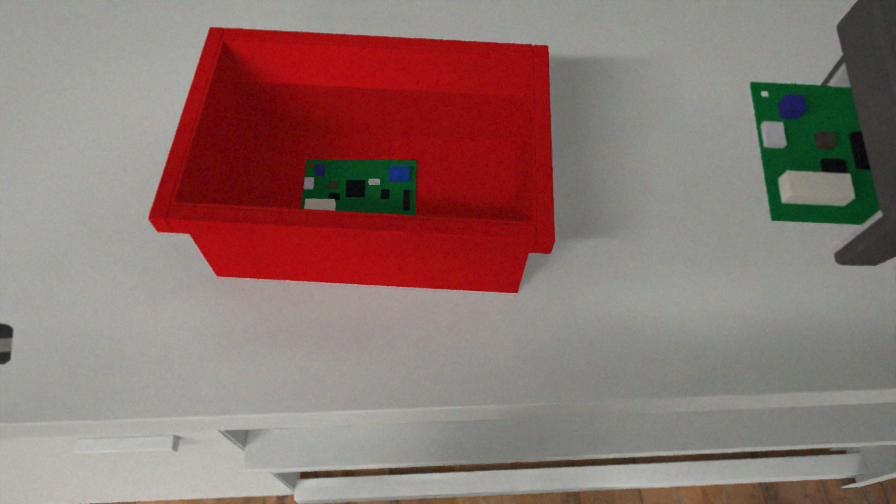

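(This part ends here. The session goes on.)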